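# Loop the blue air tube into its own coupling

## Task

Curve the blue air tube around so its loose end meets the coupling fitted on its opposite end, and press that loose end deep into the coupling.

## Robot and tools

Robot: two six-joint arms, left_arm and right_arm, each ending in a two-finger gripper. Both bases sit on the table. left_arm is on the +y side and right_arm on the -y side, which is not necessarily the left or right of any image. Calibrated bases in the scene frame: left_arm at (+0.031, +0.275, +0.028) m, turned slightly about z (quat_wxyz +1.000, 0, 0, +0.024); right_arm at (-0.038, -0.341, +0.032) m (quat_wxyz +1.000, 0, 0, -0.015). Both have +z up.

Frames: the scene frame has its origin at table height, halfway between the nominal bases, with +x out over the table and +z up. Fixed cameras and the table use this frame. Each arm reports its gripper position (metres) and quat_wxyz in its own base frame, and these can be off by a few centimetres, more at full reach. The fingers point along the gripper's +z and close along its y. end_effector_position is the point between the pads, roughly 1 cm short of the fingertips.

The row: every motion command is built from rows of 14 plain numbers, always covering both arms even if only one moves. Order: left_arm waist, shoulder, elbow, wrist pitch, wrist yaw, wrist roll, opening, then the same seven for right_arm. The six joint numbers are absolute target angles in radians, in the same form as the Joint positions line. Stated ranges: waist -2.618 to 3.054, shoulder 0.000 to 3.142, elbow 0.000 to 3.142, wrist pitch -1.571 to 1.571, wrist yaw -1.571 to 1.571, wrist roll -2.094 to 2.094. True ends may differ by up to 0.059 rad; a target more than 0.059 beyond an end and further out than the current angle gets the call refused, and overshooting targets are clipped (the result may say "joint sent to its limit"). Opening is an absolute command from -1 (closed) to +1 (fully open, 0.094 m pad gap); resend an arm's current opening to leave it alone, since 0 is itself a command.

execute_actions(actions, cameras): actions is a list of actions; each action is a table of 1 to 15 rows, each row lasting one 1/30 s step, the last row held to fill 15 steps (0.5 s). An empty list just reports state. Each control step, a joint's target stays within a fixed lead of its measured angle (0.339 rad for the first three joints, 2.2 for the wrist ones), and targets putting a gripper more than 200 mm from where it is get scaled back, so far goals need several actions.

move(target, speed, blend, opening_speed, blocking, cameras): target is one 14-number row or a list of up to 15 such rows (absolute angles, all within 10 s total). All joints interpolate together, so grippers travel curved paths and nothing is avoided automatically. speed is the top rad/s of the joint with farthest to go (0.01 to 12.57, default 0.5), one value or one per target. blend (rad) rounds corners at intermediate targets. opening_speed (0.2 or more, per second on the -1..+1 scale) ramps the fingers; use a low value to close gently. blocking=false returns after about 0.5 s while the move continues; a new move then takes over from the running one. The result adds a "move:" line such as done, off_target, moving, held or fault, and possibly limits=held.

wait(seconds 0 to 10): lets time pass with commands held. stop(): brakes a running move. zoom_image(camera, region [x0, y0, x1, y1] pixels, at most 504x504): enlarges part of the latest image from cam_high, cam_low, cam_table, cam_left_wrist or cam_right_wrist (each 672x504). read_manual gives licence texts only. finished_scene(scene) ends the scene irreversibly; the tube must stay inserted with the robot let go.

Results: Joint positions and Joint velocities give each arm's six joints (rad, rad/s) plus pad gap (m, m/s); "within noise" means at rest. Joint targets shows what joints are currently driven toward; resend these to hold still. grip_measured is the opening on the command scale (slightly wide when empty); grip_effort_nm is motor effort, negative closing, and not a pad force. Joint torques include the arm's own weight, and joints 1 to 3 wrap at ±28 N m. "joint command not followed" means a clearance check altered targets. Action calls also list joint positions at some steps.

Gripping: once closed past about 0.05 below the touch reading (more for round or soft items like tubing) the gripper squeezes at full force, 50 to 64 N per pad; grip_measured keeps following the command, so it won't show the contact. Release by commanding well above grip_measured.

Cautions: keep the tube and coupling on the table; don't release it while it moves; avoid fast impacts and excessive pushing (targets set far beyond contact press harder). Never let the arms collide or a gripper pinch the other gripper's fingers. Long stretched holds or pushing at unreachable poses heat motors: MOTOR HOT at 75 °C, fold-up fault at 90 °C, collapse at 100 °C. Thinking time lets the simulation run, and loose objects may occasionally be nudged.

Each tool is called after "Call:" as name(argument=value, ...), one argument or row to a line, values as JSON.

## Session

Call:
execute_actions(
  actions=[],
)

Scene clock: 0.00 s.
left_arm: end_effector_position=(+0.3853, +0.0480, +0.0962) grip_measured=+1.000 grip_effort_nm=n/a end_effector_quat_wxyz=(+0.590, -0.126, +0.791, +0.104) | right_arm: end_effector_position=(+0.3897, -0.0362, +0.0834) grip_measured=+1.000 grip_effort_nm=n/a end_effector_quat_wxyz=(+0.561, +0.091, +0.821, -0.057)
Joint positions: left_arm=[-0.025 1.57 0.343 0.921 -0.342 -0.089 0.094] | right_arm=[-0.011 1.556 0.374 0.803 0.186 0.084 0.094]
Joint velocities: within noise
Joint torques (N m): no reading
Heat: left arm: 29 °C; right arm: 37 °C.
Joint targets: left_arm=[-0.025 1.564 0.350 0.920 -0.342 -0.089] | right_arm=[-0.011 1.549 0.383 0.810 0.186 0.084]
Tool commands: left_gripper/opening=+1.0 right_gripper/opening=+1.0

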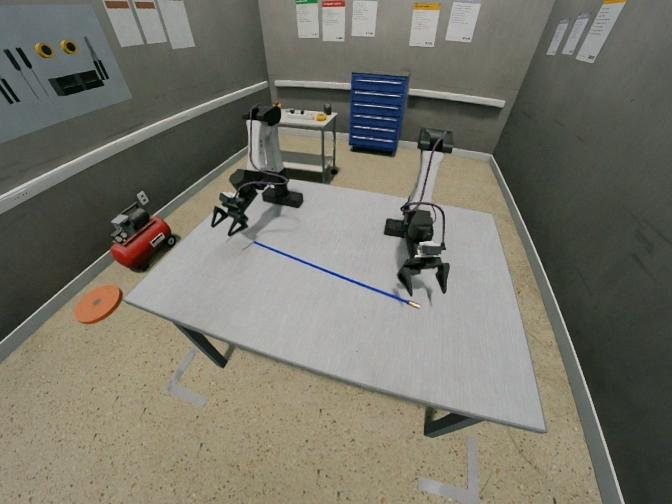

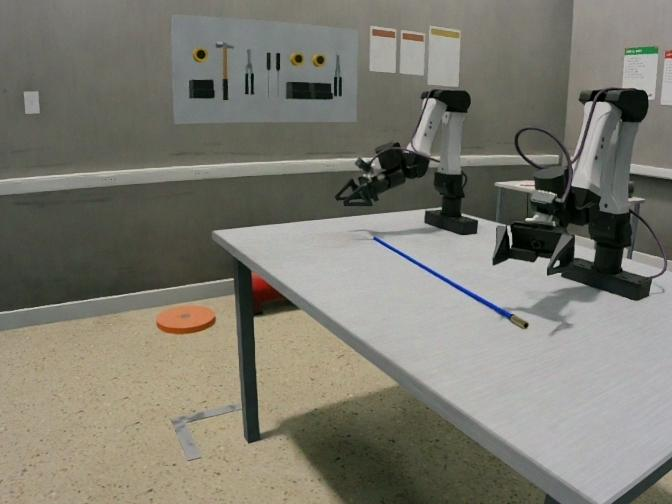

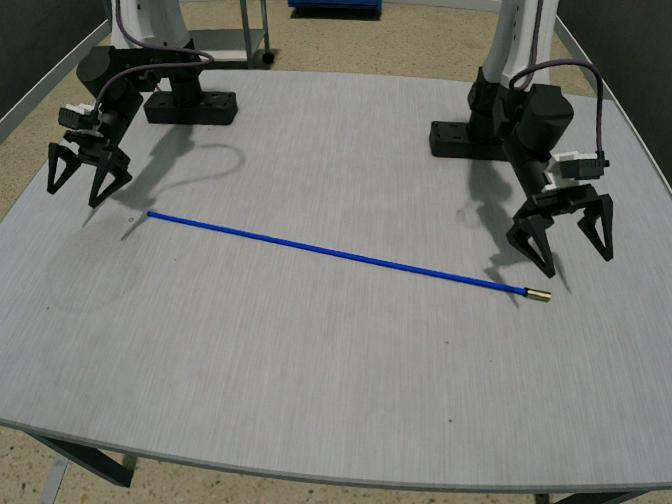

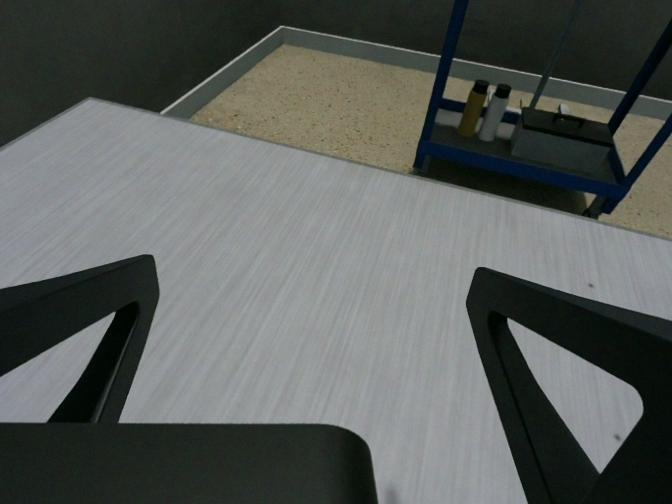

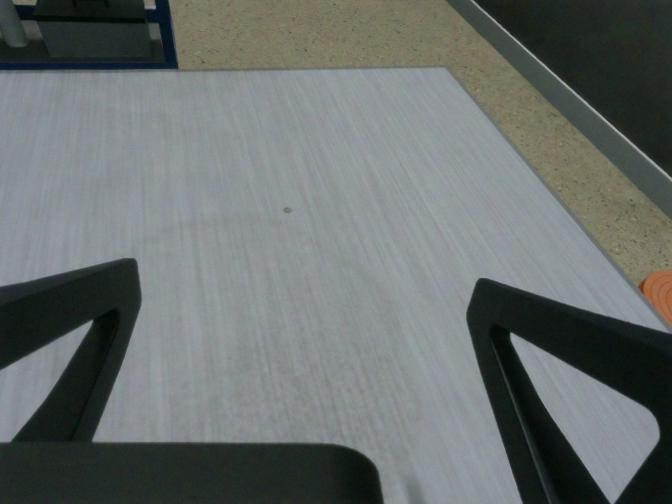

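Call:
move(
  target=[0.05,1.926,1.648,-1.283,0,1.86,1,0.279,1.80,1.486,-1.246,0,-1.128,1],
  speed=1.2,
  cameras=["cam_table","cam_left_wrist","cam_right_wrist"],
)

Scene clock: 13.07 s.
left_arm: end_effector_position=(+0.3614, +0.0181, +0.1025) grip_measured=+1.000 grip_effort_nm=-0.002 end_effector_quat_wxyz=(-0.004, +0.784, +0.621, +0.008) | right_arm: end_effector_position=(+0.3170, +0.0863, +0.1016) grip_measured=+1.000 grip_effort_nm=-0.017 end_effector_quat_wxyz=(-0.002, -0.640, +0.768, -0.008)
Joint positions: left_arm=[0.043 1.91 1.614 -1.267 -0.016 1.843 0.094] | right_arm=[0.274 1.787 1.452 -1.233 0.015 -1.115 0.094]
Joint velocities: within noise
Joint torques (N m): left_arm=[0.88 -7.58 10.54 -0.02 0.21 0.07] | right_arm=[0.7 -6.64 9.36 0.22 -0.11 -0.23]
Heat: left arm: 31 °C; right arm: 39 °C.
Joint targets: left_arm=[0.050 1.926 1.648 -1.283 0.000 1.860] | right_arm=[0.279 1.800 1.486 -1.246 0.000 -1.128]
move: done
Images, in order (width x height): cam_table 672x504, cam_left_wrist 672x504, cam_right_wrist 672x504.

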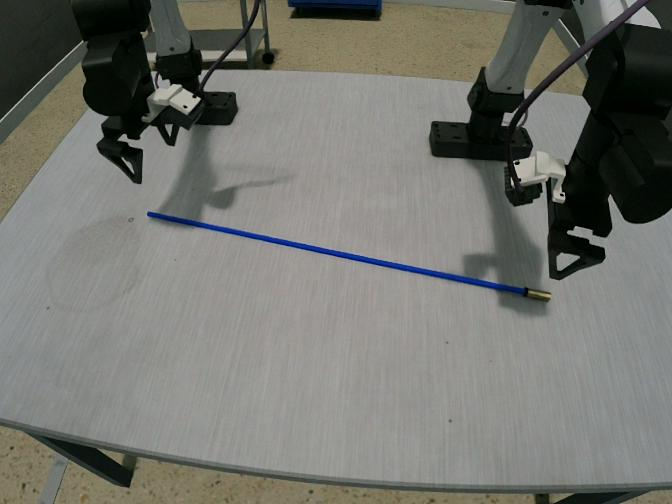

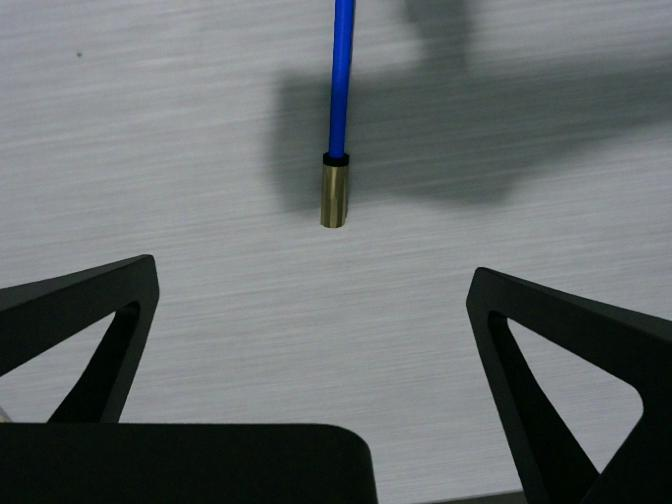

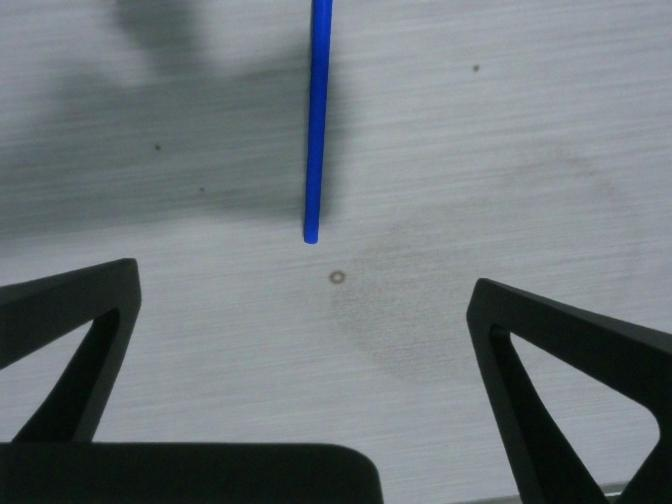

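Call:
move(
  target=[
    [0.106,1.92,1.42,-1.06,0,1.868,1,0.256,1.83,1.30,-1.03,0,-1.173,1],
    [0.106,2.020,1.251,-0.807,0,1.868,0.3,0.256,1.940,1.122,-0.759,0,-1.173,0.3],
  ],
  speed=[0.5,0.25],
  cameras=["cam_left_wrist","cam_right_wrist"],
)

Scene clock: 39.37 s.
left_arm: end_effector_position=(+0.3524, +0.0385, -0.0138) grip_measured=+0.302 grip_effort_nm=-0.100 end_effector_quat_wxyz=(-0.004, +0.768, +0.641, +0.007) | right_arm: end_effector_position=(+0.3166, +0.0824, -0.0183) grip_measured=+0.302 grip_effort_nm=-0.095 end_effector_quat_wxyz=(-0.003, -0.653, +0.757, -0.007)
Joint positions: left_arm=[0.102 2.006 1.267 -0.824 -0.014 1.852 0.061] | right_arm=[0.262 1.929 1.133 -0.773 0.014 -1.161 0.061]
Joint velocities: within noise
Joint torques (N m): left_arm=[0.39 -7.77 4.79 0.27 0.23 0.1] | right_arm=[-0.46 -7.45 4.51 0.48 -0.11 -0.2]
Heat: left arm: 33 °C; right arm: 41 °C.
Joint targets: left_arm=[0.106 2.020 1.251 -0.807 0.000 1.868] | right_arm=[0.256 1.940 1.122 -0.759 0.000 -1.173]
move: done
Images, in order (width x height): cam_left_wrist 672x504, cam_right_wrist 672x504.

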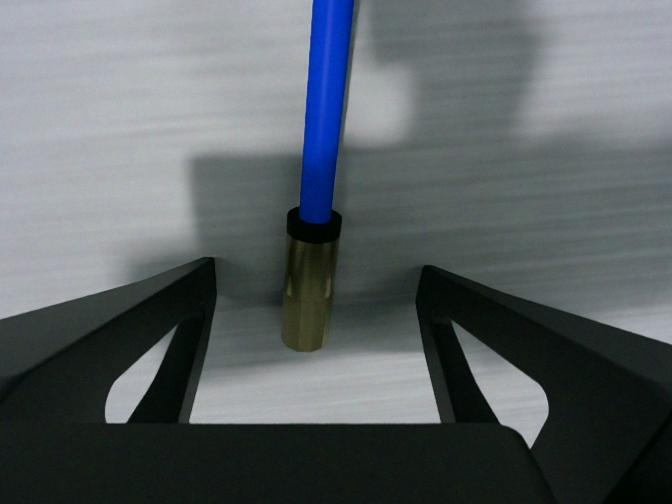

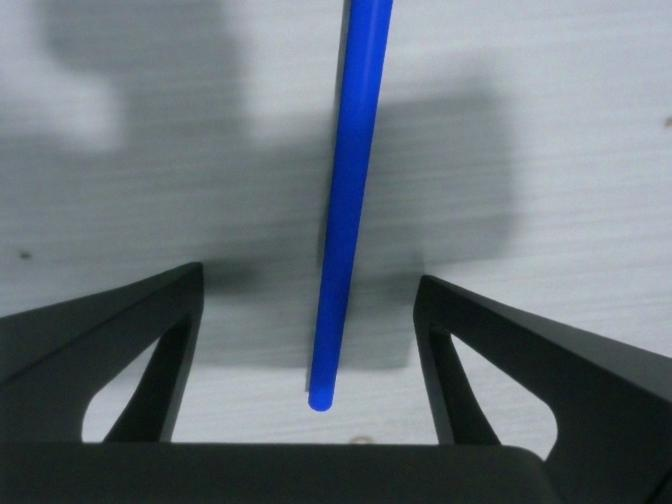

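Call:
move(
  target=[
    [0.102,2.031,1.249,-0.805,0,1.868,0.3,0.256,1.940,1.122,-0.759,0,-1.173,0.3],
    [0.102,2.031,1.249,-0.805,0,1.868,-1,0.256,1.940,1.122,-0.759,0,-1.173,-1],
  ],
  speed=0.2,
  opening_speed=0.8,
  cameras=["cam_left_wrist","cam_right_wrist"],
)

Scene clock: 48.37 s.
left_arm: end_effector_position=(+0.3523, +0.0385, -0.0145) grip_measured=-0.747 grip_effort_nm=-1.043 end_effector_quat_wxyz=(-0.004, +0.768, +0.641, +0.006) | right_arm: end_effector_position=(+0.3169, +0.0825, -0.0183) grip_measured=-0.871 grip_effort_nm=-1.018 end_effector_quat_wxyz=(-0.002, -0.653, +0.757, -0.007)
Joint positions: left_arm=[0.102 2.008 1.267 -0.823 -0.014 1.852 0.012] | right_arm=[0.262 1.929 1.133 -0.772 0.014 -1.161 0.006]
Joint velocities: within noise
Joint torques (N m): left_arm=[0.1 -7.13 4.92 0.31 0.24 0.09] | right_arm=[-0.44 -7.25 4.45 0.52 -0.11 -0.19]
Heat: left arm: 33 °C; right arm: 41 °C.
Joint targets: left_arm=[0.102 2.031 1.249 -0.805 0.000 1.868] | right_arm=[0.256 1.940 1.122 -0.759 0.000 -1.173]
move: done
Images, in order (width x height): cam_left_wrist 672x504, cam_right_wrist 672x504.

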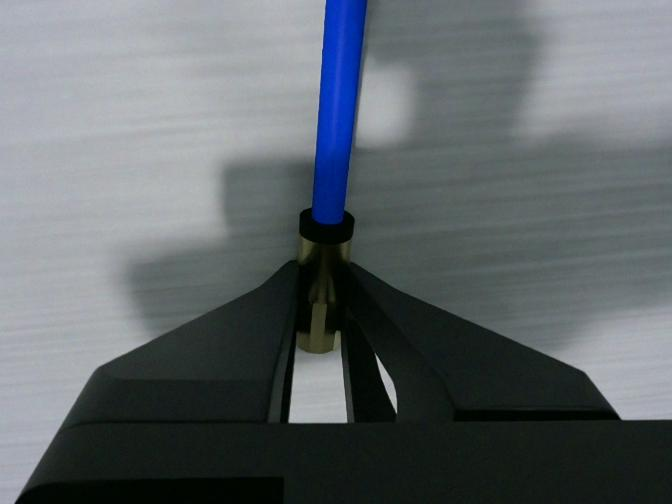

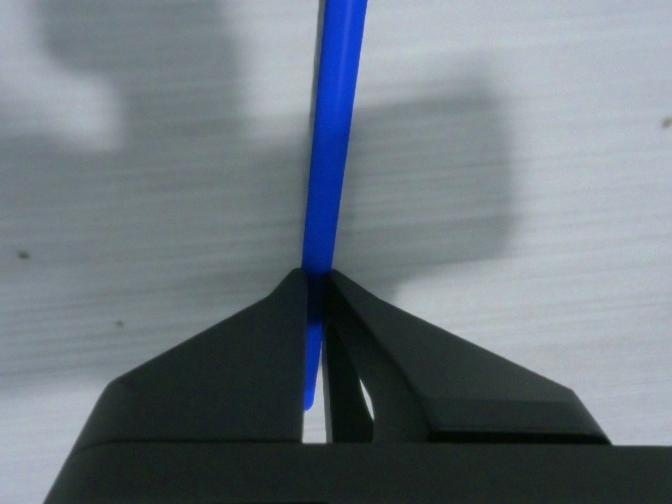

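Call:
move(
  target=[
    [0.104,1.907,1.53,-1.19,0,1.868,-1,0.256,1.81,1.39,-1.145,0,-1.173,-1],
    [-0.03,1.585,0.645,0.416,0.016,1.58,-1,0.09,1.80,0.920,0.389,0.052,-1.541,-1],
    [-0.119,1.587,0.645,0.416,-0.061,0.75,-1,0.161,1.815,0.931,0.384,0.113,-0.72,-1],
    [-0.399,1.650,0.723,0.376,-0.303,-0.181,-1,0.382,1.875,1.028,0.326,0.303,0.182,-1],
    [-0.62,1.769,0.88,0.287,-0.488,-0.922,-1,0.564,1.98,1.196,0.224,0.457,0.898,-1],
  ],
  speed=0.8,
  blend=[0.03,0.1,0.15,0.15,0],
  cameras=["cam_table","cam_left_wrist"],
)

Call:
move(
  target=[
    [-0.52,1.95,1.35,-0.4,-0.35,-1.5,-1,0.68,2.14,1.28,0.5,0.6,1.3,-1],
    [-0.44,2.167,1.96,-1.177,-0.066,-1.993,-1,0.84,2.434,1.399,1.035,0.844,1.625,-1],
    [-0.44,2.167,1.96,-1.177,-0.066,-1.993,-1,0.895,2.523,1.584,0.905,0.890,1.625,-1],
  ],
  speed=[0.6,0.6,0.25],
  blend=[0.05,0.02,0],
)

Call:
zoom_image(
  camera="cam_table",
  region=[310, 250, 430, 310],
)

Call:
zoom_image(
  camera="cam_left_wrist",
  region=[280, 320, 380, 420],
)

Call:
zoom_image(
  camera="cam_right_wrist",
  region=[280, 340, 380, 440],
)

Scene clock: 72.90 s.
left_arm: end_effector_position=(+0.4118, -0.1974, +0.0817) grip_measured=-0.747 grip_effort_nm=-1.038 end_effector_quat_wxyz=(+0.462, -0.225, +0.844, -0.155) | right_arm: end_effector_position=(+0.4837, +0.2177, +0.0946) grip_measured=-0.874 grip_effort_nm=-1.048 end_effector_quat_wxyz=(+0.474, +0.236, +0.833, +0.158)
Joint positions: left_arm=[-0.616 1.757 0.842 0.288 -0.464 -0.896 0.012] | right_arm=[0.562 1.966 1.158 0.222 0.442 0.873 0.006]
Joint velocities: within noise
Joint torques (N m): left_arm=[-0.32 -6.58 10.97 1.41 -0.29 -0.28] | right_arm=[0.18 -8.59 10.3 1.85 0.37 0.12]
Heat: left arm: 32 °C; right arm: 43 °C.
Joint targets: left_arm=[-0.620 1.769 0.880 0.287 -0.488 -0.922] | right_arm=[0.564 1.980 1.196 0.224 0.457 0.898]
move: off_target (left_arm, right_arm); left_arm: the elbow is farthest, 0.038 rad from its target; right_arm: the elbow is farthest, 0.038 rad from its target
Images, in order (width x height): cam_table 672x504, cam_left_wrist 672x504.

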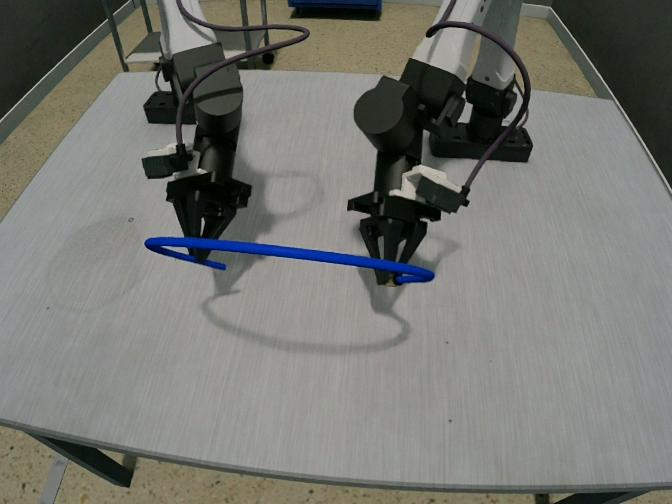

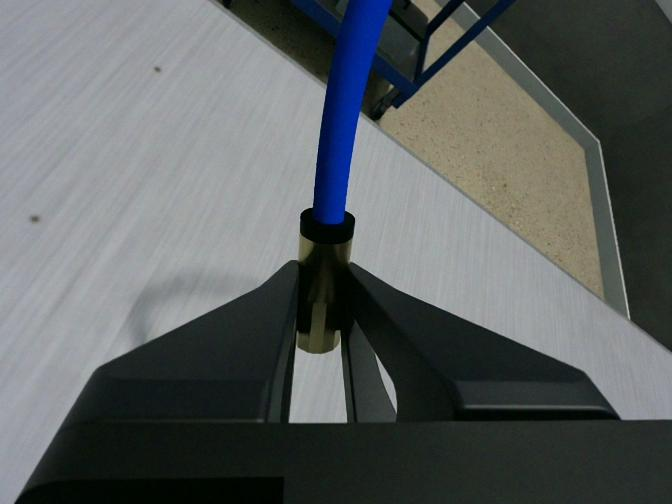

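Scene clock: 76.63 s.
left_arm: end_effector_position=(+0.4214, -0.1925, +0.0979) grip_measured=-0.747 grip_effort_nm=-1.038 end_effector_quat_wxyz=(-0.062, +0.685, -0.721, +0.079) | right_arm: end_effector_position=(+0.4830, +0.3937, +0.0976) grip_measured=-0.874 grip_effort_nm=-1.048 end_effector_quat_wxyz=(+0.478, +0.503, +0.510, +0.508)
Joint positions: left_arm=[-0.451 2.148 1.924 -1.154 -0.061 -1.965 0.012] | right_arm=[0.894 2.506 1.55 0.916 0.855 1.623 0.006]
Joint velocities: within noise
Joint torques (N m): left_arm=[1.2 -9.26 11.15 0.22 -0.07 -0.41] | right_arm=[0.2 -11.59 9.13 1.73 0.42 -0.18]
Heat: left arm: 33 °C; right arm: 44 °C.
Joint targets: left_arm=[-0.440 2.167 1.960 -1.177 -0.066 -1.993] | right_arm=[0.895 2.523 1.584 0.905 0.890 1.625]
move: off_target (left_arm); left_arm: the elbow is farthest, 0.036 rad from its target

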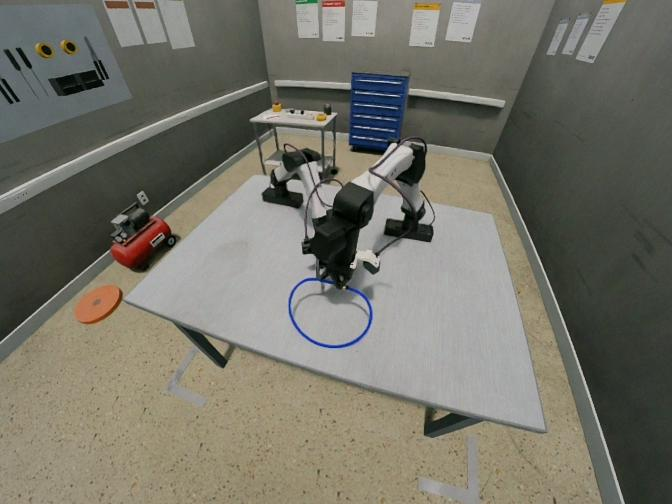

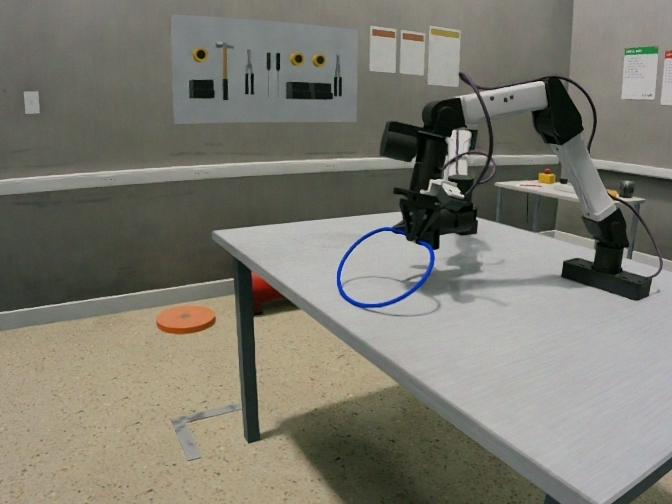

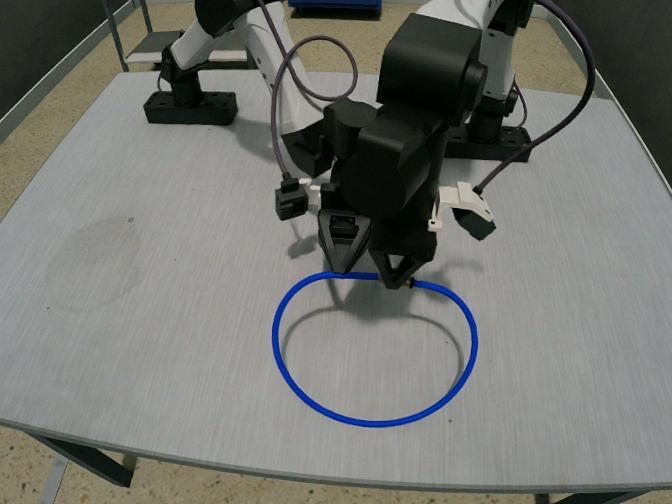

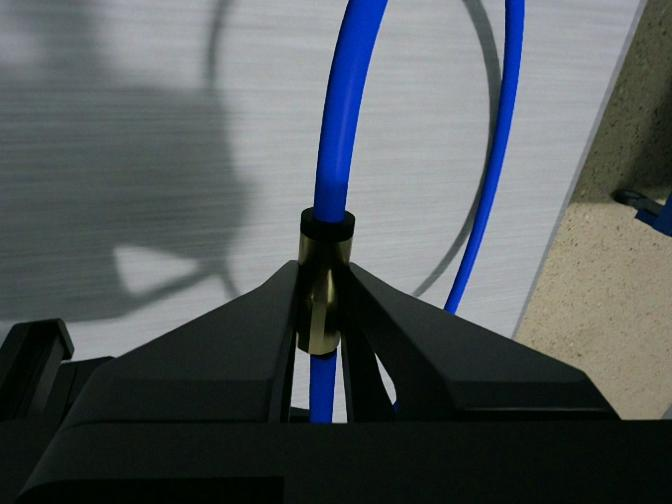

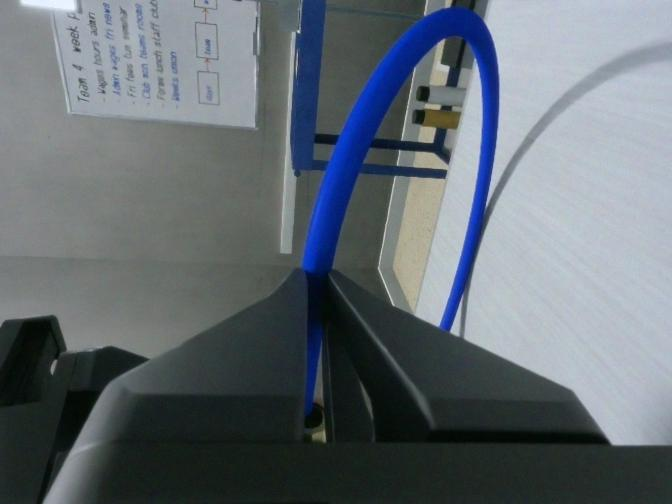

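Scaled by 4.200.

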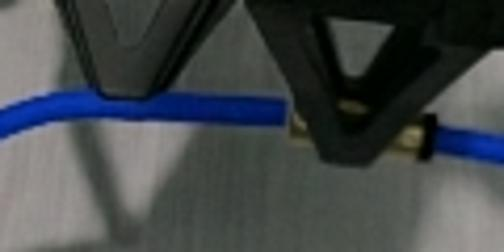

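Scaled by 5.040.

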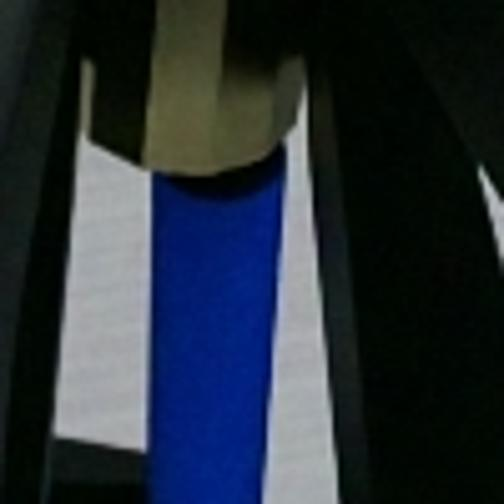

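Scaled by 5.040.

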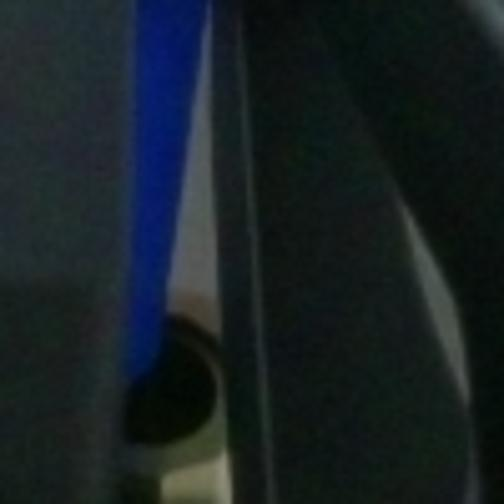

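Call:
move(
  target=[
    [-0.44,2.167,1.96,-1.177,-0.066,-1.993,-1,0.845,2.44,1.41,1.03,0.85,1.625,-1],
    [-0.44,2.167,1.96,-1.177,-0.066,-1.993,-1,0.895,2.525,1.568,0.923,0.894,1.625,-1],
  ],
  speed=0.25,
  cameras=["cam_table","cam_left_wrist","cam_right_wrist"],
)

Call:
zoom_image(
  camera="cam_table",
  region=[310, 250, 430, 310],
)

Call:
zoom_image(
  camera="cam_left_wrist",
  region=[280, 320, 380, 420],
)

Call:
zoom_image(
  camera="cam_right_wrist",
  region=[280, 340, 380, 440],
)

Scene clock: 92.13 s.
left_arm: end_effector_position=(+0.4211, -0.1931, +0.0979) grip_measured=-0.747 grip_effort_nm=-1.038 end_effector_quat_wxyz=(-0.061, +0.686, -0.721, +0.080) | right_arm: end_effector_position=(+0.4812, +0.3919, +0.0950) grip_measured=-0.874 grip_effort_nm=-1.048 end_effector_quat_wxyz=(+0.479, +0.504, +0.508, +0.509)
Joint positions: left_arm=[-0.451 2.148 1.924 -1.154 -0.057 -1.966 0.012] | right_arm=[0.895 2.508 1.538 0.935 0.86 1.624 0.006]
Joint velocities: within noise
Joint torques (N m): left_arm=[1.16 -9.4 11.1 0.24 -0.07 -0.38] | right_arm=[0.08 -11.55 8.85 1.71 0.35 -0.16]
Heat: left arm: 35 °C; right arm: 50 °C.
Joint targets: left_arm=[-0.440 2.167 1.960 -1.177 -0.066 -1.993] | right_arm=[0.895 2.525 1.568 0.923 0.894 1.625]
move: off_target (left_arm); left_arm: the elbow is farthest, 0.036 rad from its target
Images, in order (width x height): cam_table 672x504, cam_left_wrist 672x504, cam_right_wrist 672x504.

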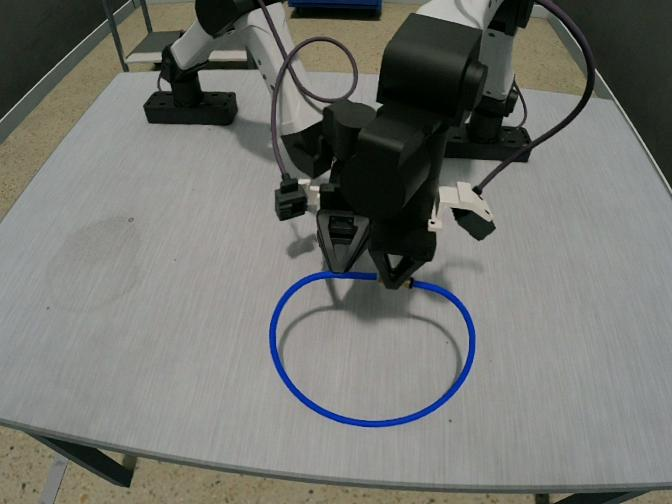

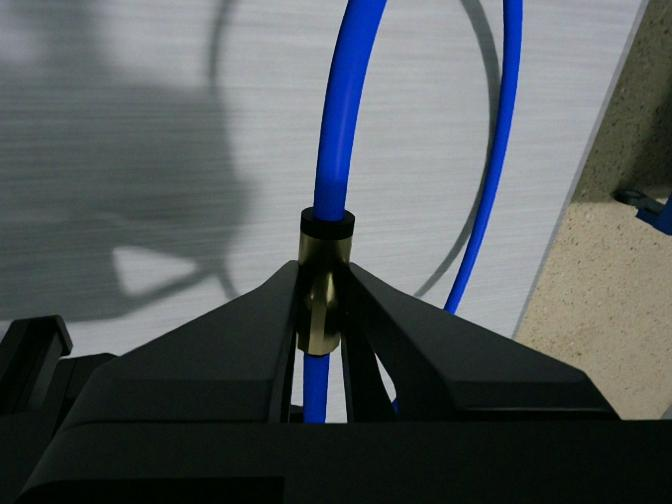

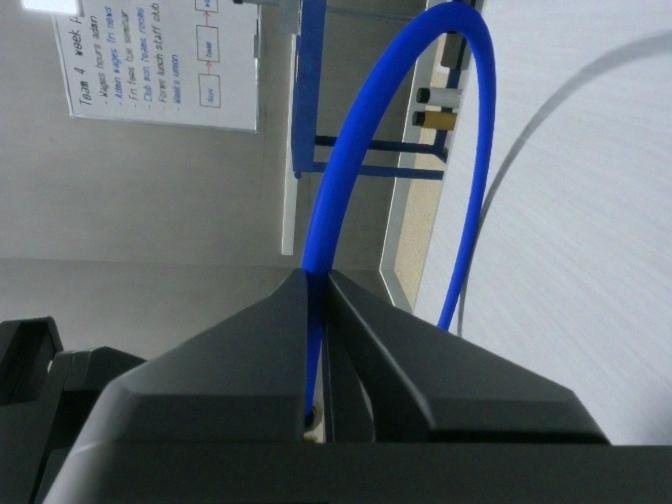

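Scaled by 4.200.

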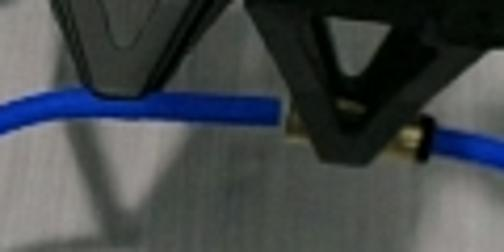

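Scaled by 5.040.

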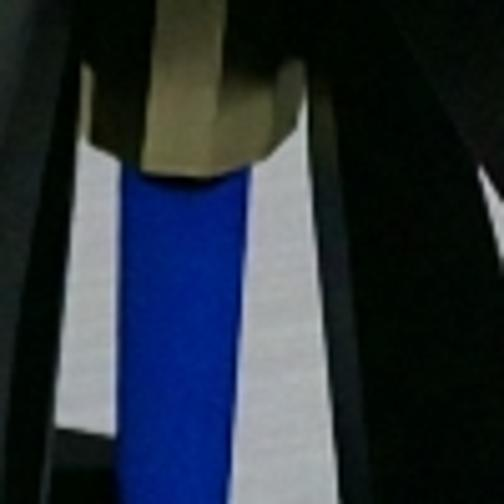

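Scaled by 5.040.

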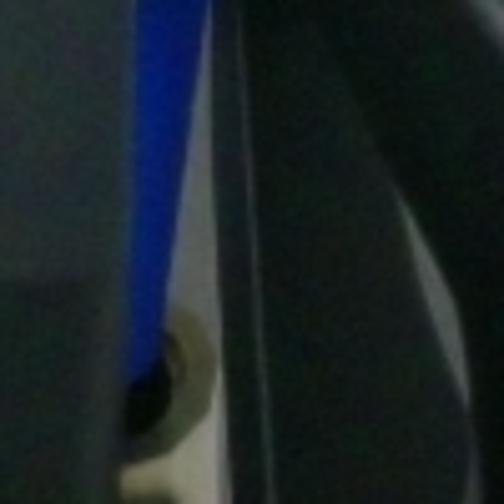

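Call:
move(
  target=[-0.44,2.167,1.96,-1.177,-0.066,-1.993,-1,0.902,2.544,1.600,0.909,0.901,1.625,-1],
  speed=0.15,
  cameras=["cam_table","cam_left_wrist","cam_right_wrist"],
)

Call:
zoom_image(
  camera="cam_table",
  region=[310, 250, 430, 310],
)

Call:
zoom_image(
  camera="cam_left_wrist",
  region=[280, 320, 380, 420],
)

Call:
zoom_image(
  camera="cam_right_wrist",
  region=[280, 340, 380, 440],
)

Scene clock: 104.33 s.
left_arm: end_effector_position=(+0.4211, -0.1931, +0.0979) grip_measured=-0.747 grip_effort_nm=-1.033 end_effector_quat_wxyz=(-0.061, +0.686, -0.721, +0.080) | right_arm: end_effector_position=(+0.4823, +0.3961, +0.0934) grip_measured=-0.874 grip_effort_nm=-1.053 end_effector_quat_wxyz=(+0.480, +0.505, +0.507, +0.508)
Joint positions: left_arm=[-0.451 2.148 1.924 -1.154 -0.057 -1.966 0.012] | right_arm=[0.9 2.526 1.567 0.923 0.87 1.624 0.006]
Joint velocities: within noise
Joint torques (N m): left_arm=[1.21 -9.43 11.03 0.26 -0.09 -0.36] | right_arm=[0.47 -11.62 9.2 1.64 0.41 -0.15]
Heat: left arm: 36 °C; right arm: 49 °C.
Joint targets: left_arm=[-0.440 2.167 1.960 -1.177 -0.066 -1.993] | right_arm=[0.902 2.544 1.600 0.909 0.901 1.625]
move: off_target (left_arm); left_arm: the elbow is farthest, 0.036 rad from its target
Images, in order (width x height): cam_table 672x504, cam_left_wrist 672x504, cam_right_wrist 672x504.

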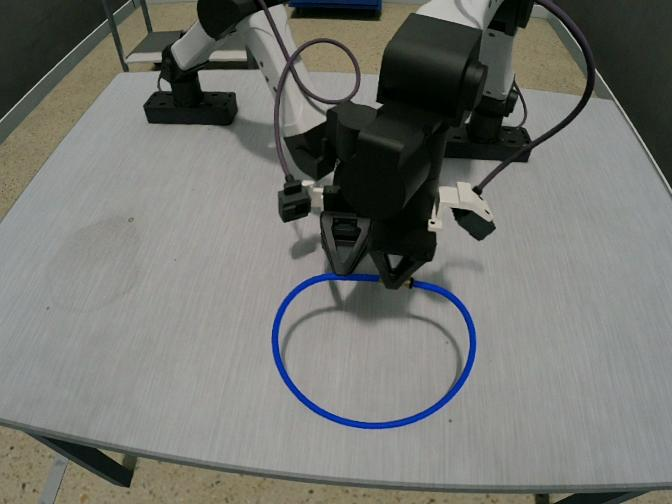

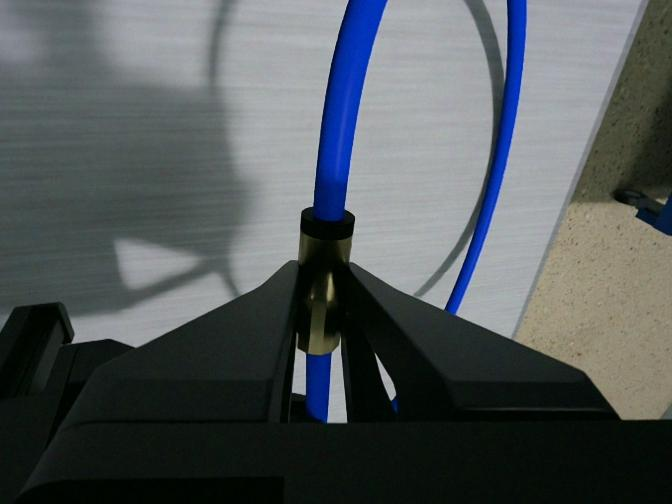

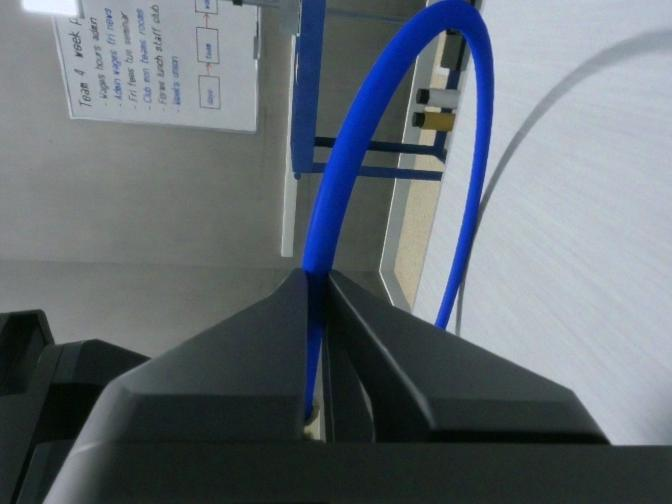

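Scaled by 4.200.

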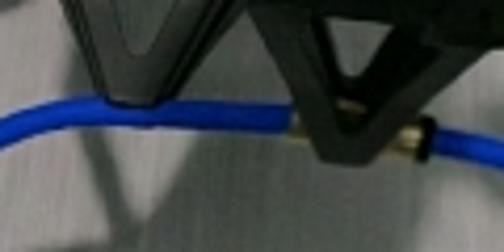

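Scaled by 5.040.

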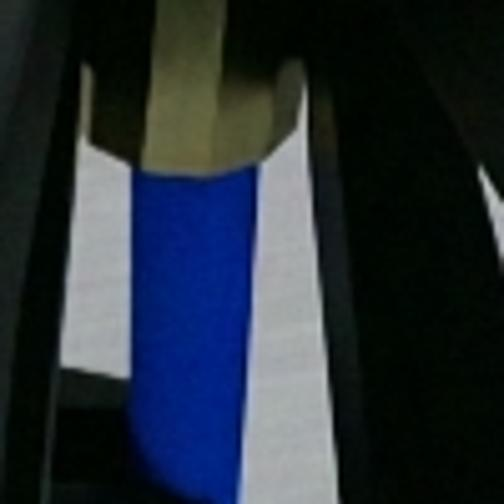

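Scaled by 5.040.

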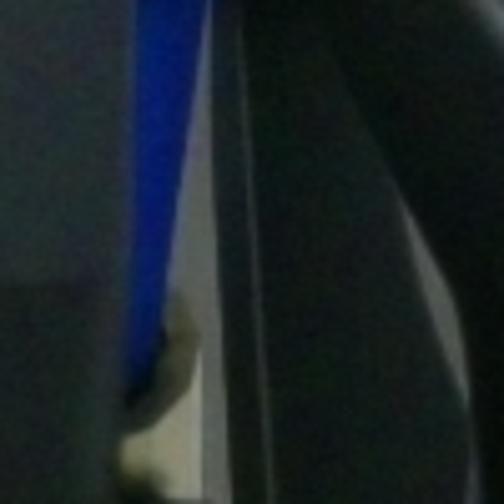

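Call:
move(
  target=[
    [-0.46,2.167,1.96,-1.177,0.0,-1.993,-1,0.911,2.562,1.639,0.888,0.875,1.625,-1],
    [-0.48,2.167,1.96,-1.177,0.05,-1.993,-1,0.926,2.588,1.695,0.857,0.84,1.625,-1],
  ],
  speed=0.15,
  cameras=["cam_table","cam_left_wrist","cam_right_wrist"],
)

Call:
zoom_image(
  camera="cam_table",
  region=[310, 250, 430, 310],
)

Call:
zoom_image(
  camera="cam_left_wrist",
  region=[280, 320, 380, 420],
)

Call:
zoom_image(
  camera="cam_right_wrist",
  region=[280, 340, 380, 440],
)

Scene clock: 112.90 s.
left_arm: end_effector_position=(+0.4204, -0.1963, +0.0953) grip_measured=-0.747 grip_effort_nm=-1.038 end_effector_quat_wxyz=(-0.051, +0.689, -0.718, +0.082) | right_arm: end_effector_position=(+0.4863, +0.4065, +0.0918) grip_measured=-0.874 grip_effort_nm=-1.048 end_effector_quat_wxyz=(+0.484, +0.508, +0.504, +0.503)
Joint positions: left_arm=[-0.451 2.153 1.924 -1.151 -0.037 -1.977 0.012] | right_arm=[0.909 2.567 1.648 0.88 0.894 1.624 0.006]
Joint velocities: within noise
Joint torques (N m): left_arm=[-3 -9.68 11.04 0.16 0.76 -0.23] | right_arm=[1.61 -11.74 10.5 1.56 -0.36 -0.11]
Heat: left arm: 36 °C; right arm: 50 °C.
Joint targets: left_arm=[-0.480 2.167 1.960 -1.177 0.050 -1.993] | right_arm=[0.926 2.588 1.695 0.857 0.840 1.625]
move: off_target (left_arm, right_arm); left_arm: the wrist yaw is farthest, 0.087 rad from its target; right_arm: the wrist yaw is farthest, 0.054 rad from its target
Images, in order (width x height): cam_table 672x504, cam_left_wrist 672x504, cam_right_wrist 672x504.

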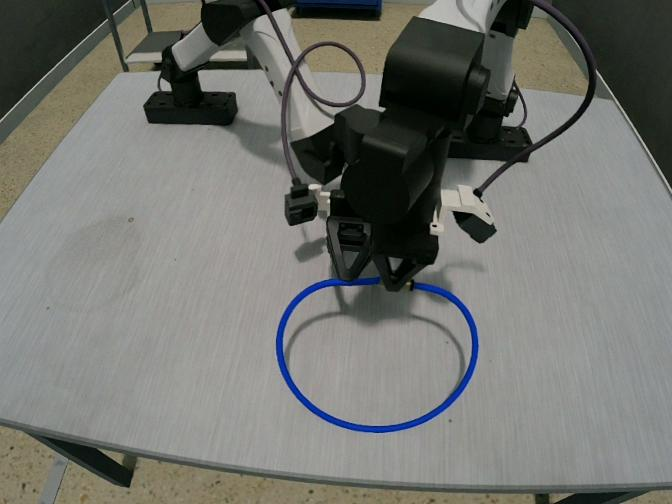

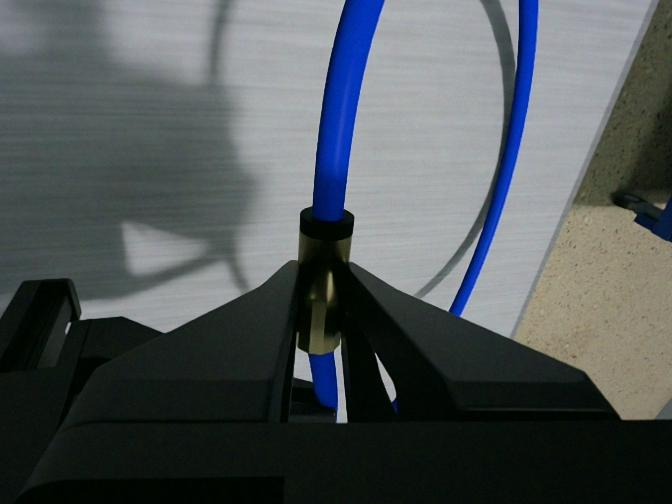

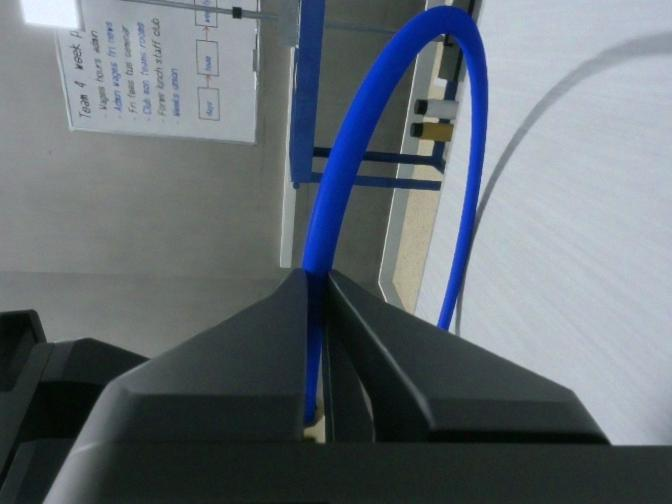

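Scaled by 4.200.

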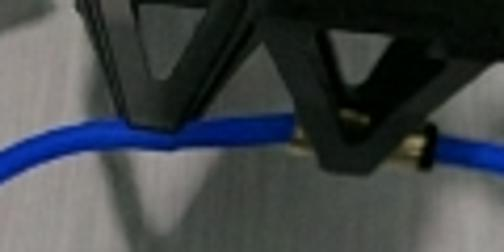

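Scaled by 5.040.

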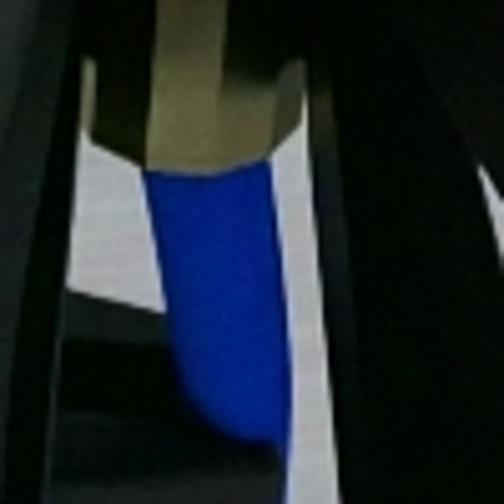

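Scaled by 5.040.

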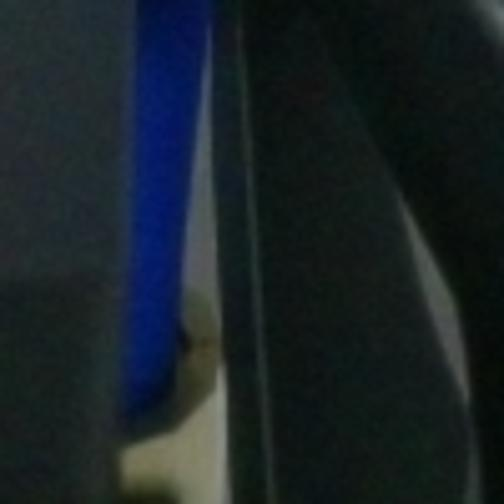

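Call:
move(
  target=[
    [-0.48,2.167,1.96,-1.177,0.05,-1.993,-1,0.936,2.577,1.668,0.867,0.84,1.625,-1],
    [-0.49,2.167,1.96,-1.177,0.08,-1.993,-1,0.946,2.586,1.687,0.857,0.79,1.625,-1],
  ],
  speed=0.12,
  cameras=["cam_table","cam_left_wrist","cam_right_wrist"],
)

Call:
zoom_image(
  camera="cam_table",
  region=[310, 250, 430, 310],
)

Call:
zoom_image(
  camera="cam_left_wrist",
  region=[280, 320, 380, 420],
)

Call:
zoom_image(
  camera="cam_right_wrist",
  region=[280, 340, 380, 440],
)

Scene clock: 124.83 s.
left_arm: end_effector_position=(+0.4202, -0.1962, +0.0953) grip_measured=-0.747 grip_effort_nm=-1.033 end_effector_quat_wxyz=(-0.050, +0.689, -0.718, +0.082) | right_arm: end_effector_position=(+0.4848, +0.4079, +0.0915) grip_measured=-0.874 grip_effort_nm=-1.043 end_effector_quat_wxyz=(+0.484, +0.508, +0.505, +0.503)
Joint positions: left_arm=[-0.451 2.153 1.924 -1.152 -0.037 -1.978 0.012] | right_arm=[0.913 2.567 1.648 0.878 0.896 1.624 0.006]
Joint velocities: within noise
Joint torques (N m): left_arm=[-3.93 -9.94 11.03 0.2 1.05 -0.26] | right_arm=[3.19 -11.9 9.85 1.54 -0.91 -0.2]
Heat: left arm: 37 °C; right arm: 54 °C.
Joint targets: left_arm=[-0.490 2.167 1.960 -1.177 0.080 -1.993] | right_arm=[0.946 2.586 1.687 0.857 0.790 1.625]
move: off_target (left_arm, right_arm); left_arm: the wrist yaw is farthest, 0.117 rad from its target; right_arm: the wrist yaw is farthest, 0.106 rad from its target
Images, in order (width x height): cam_table 672x504, cam_left_wrist 672x504, cam_right_wrist 672x504.

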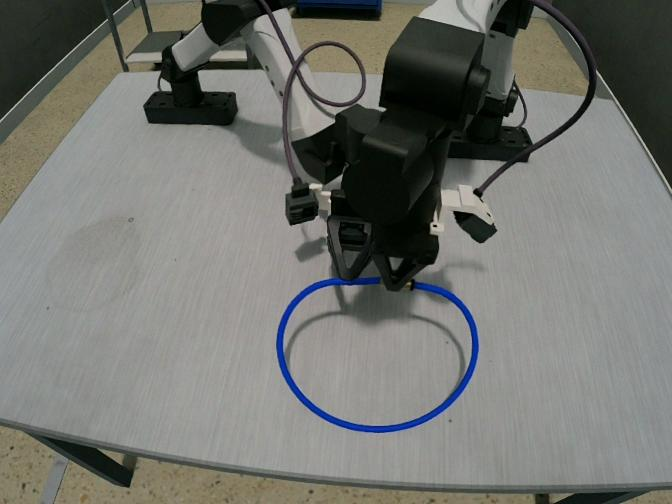

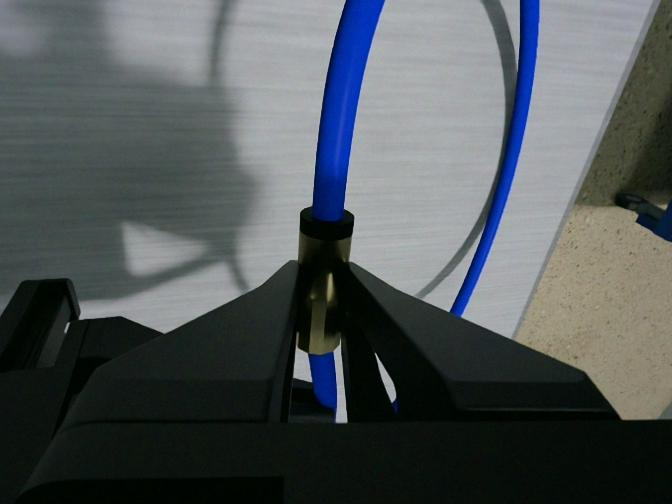

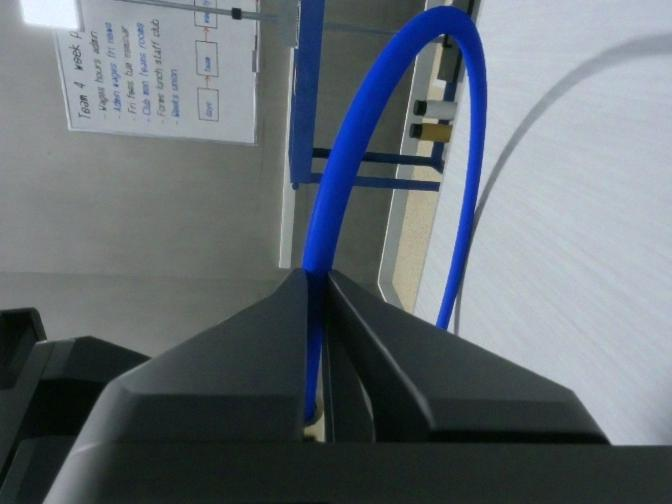

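Scaled by 4.200.

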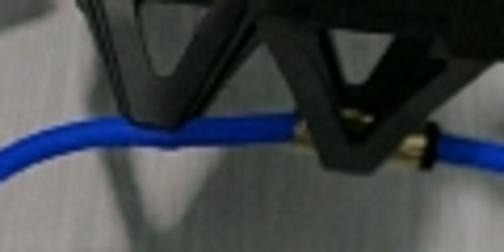

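Scaled by 5.040.

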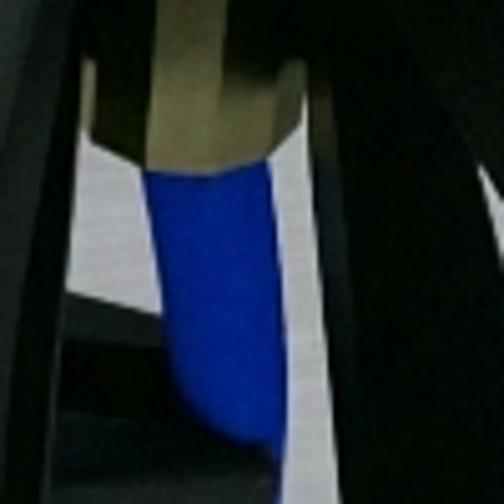

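Scaled by 5.040.

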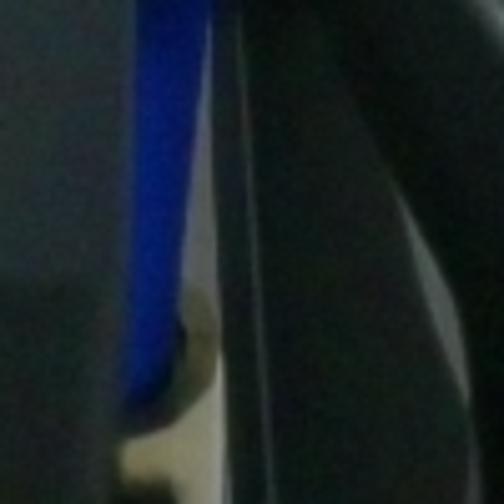

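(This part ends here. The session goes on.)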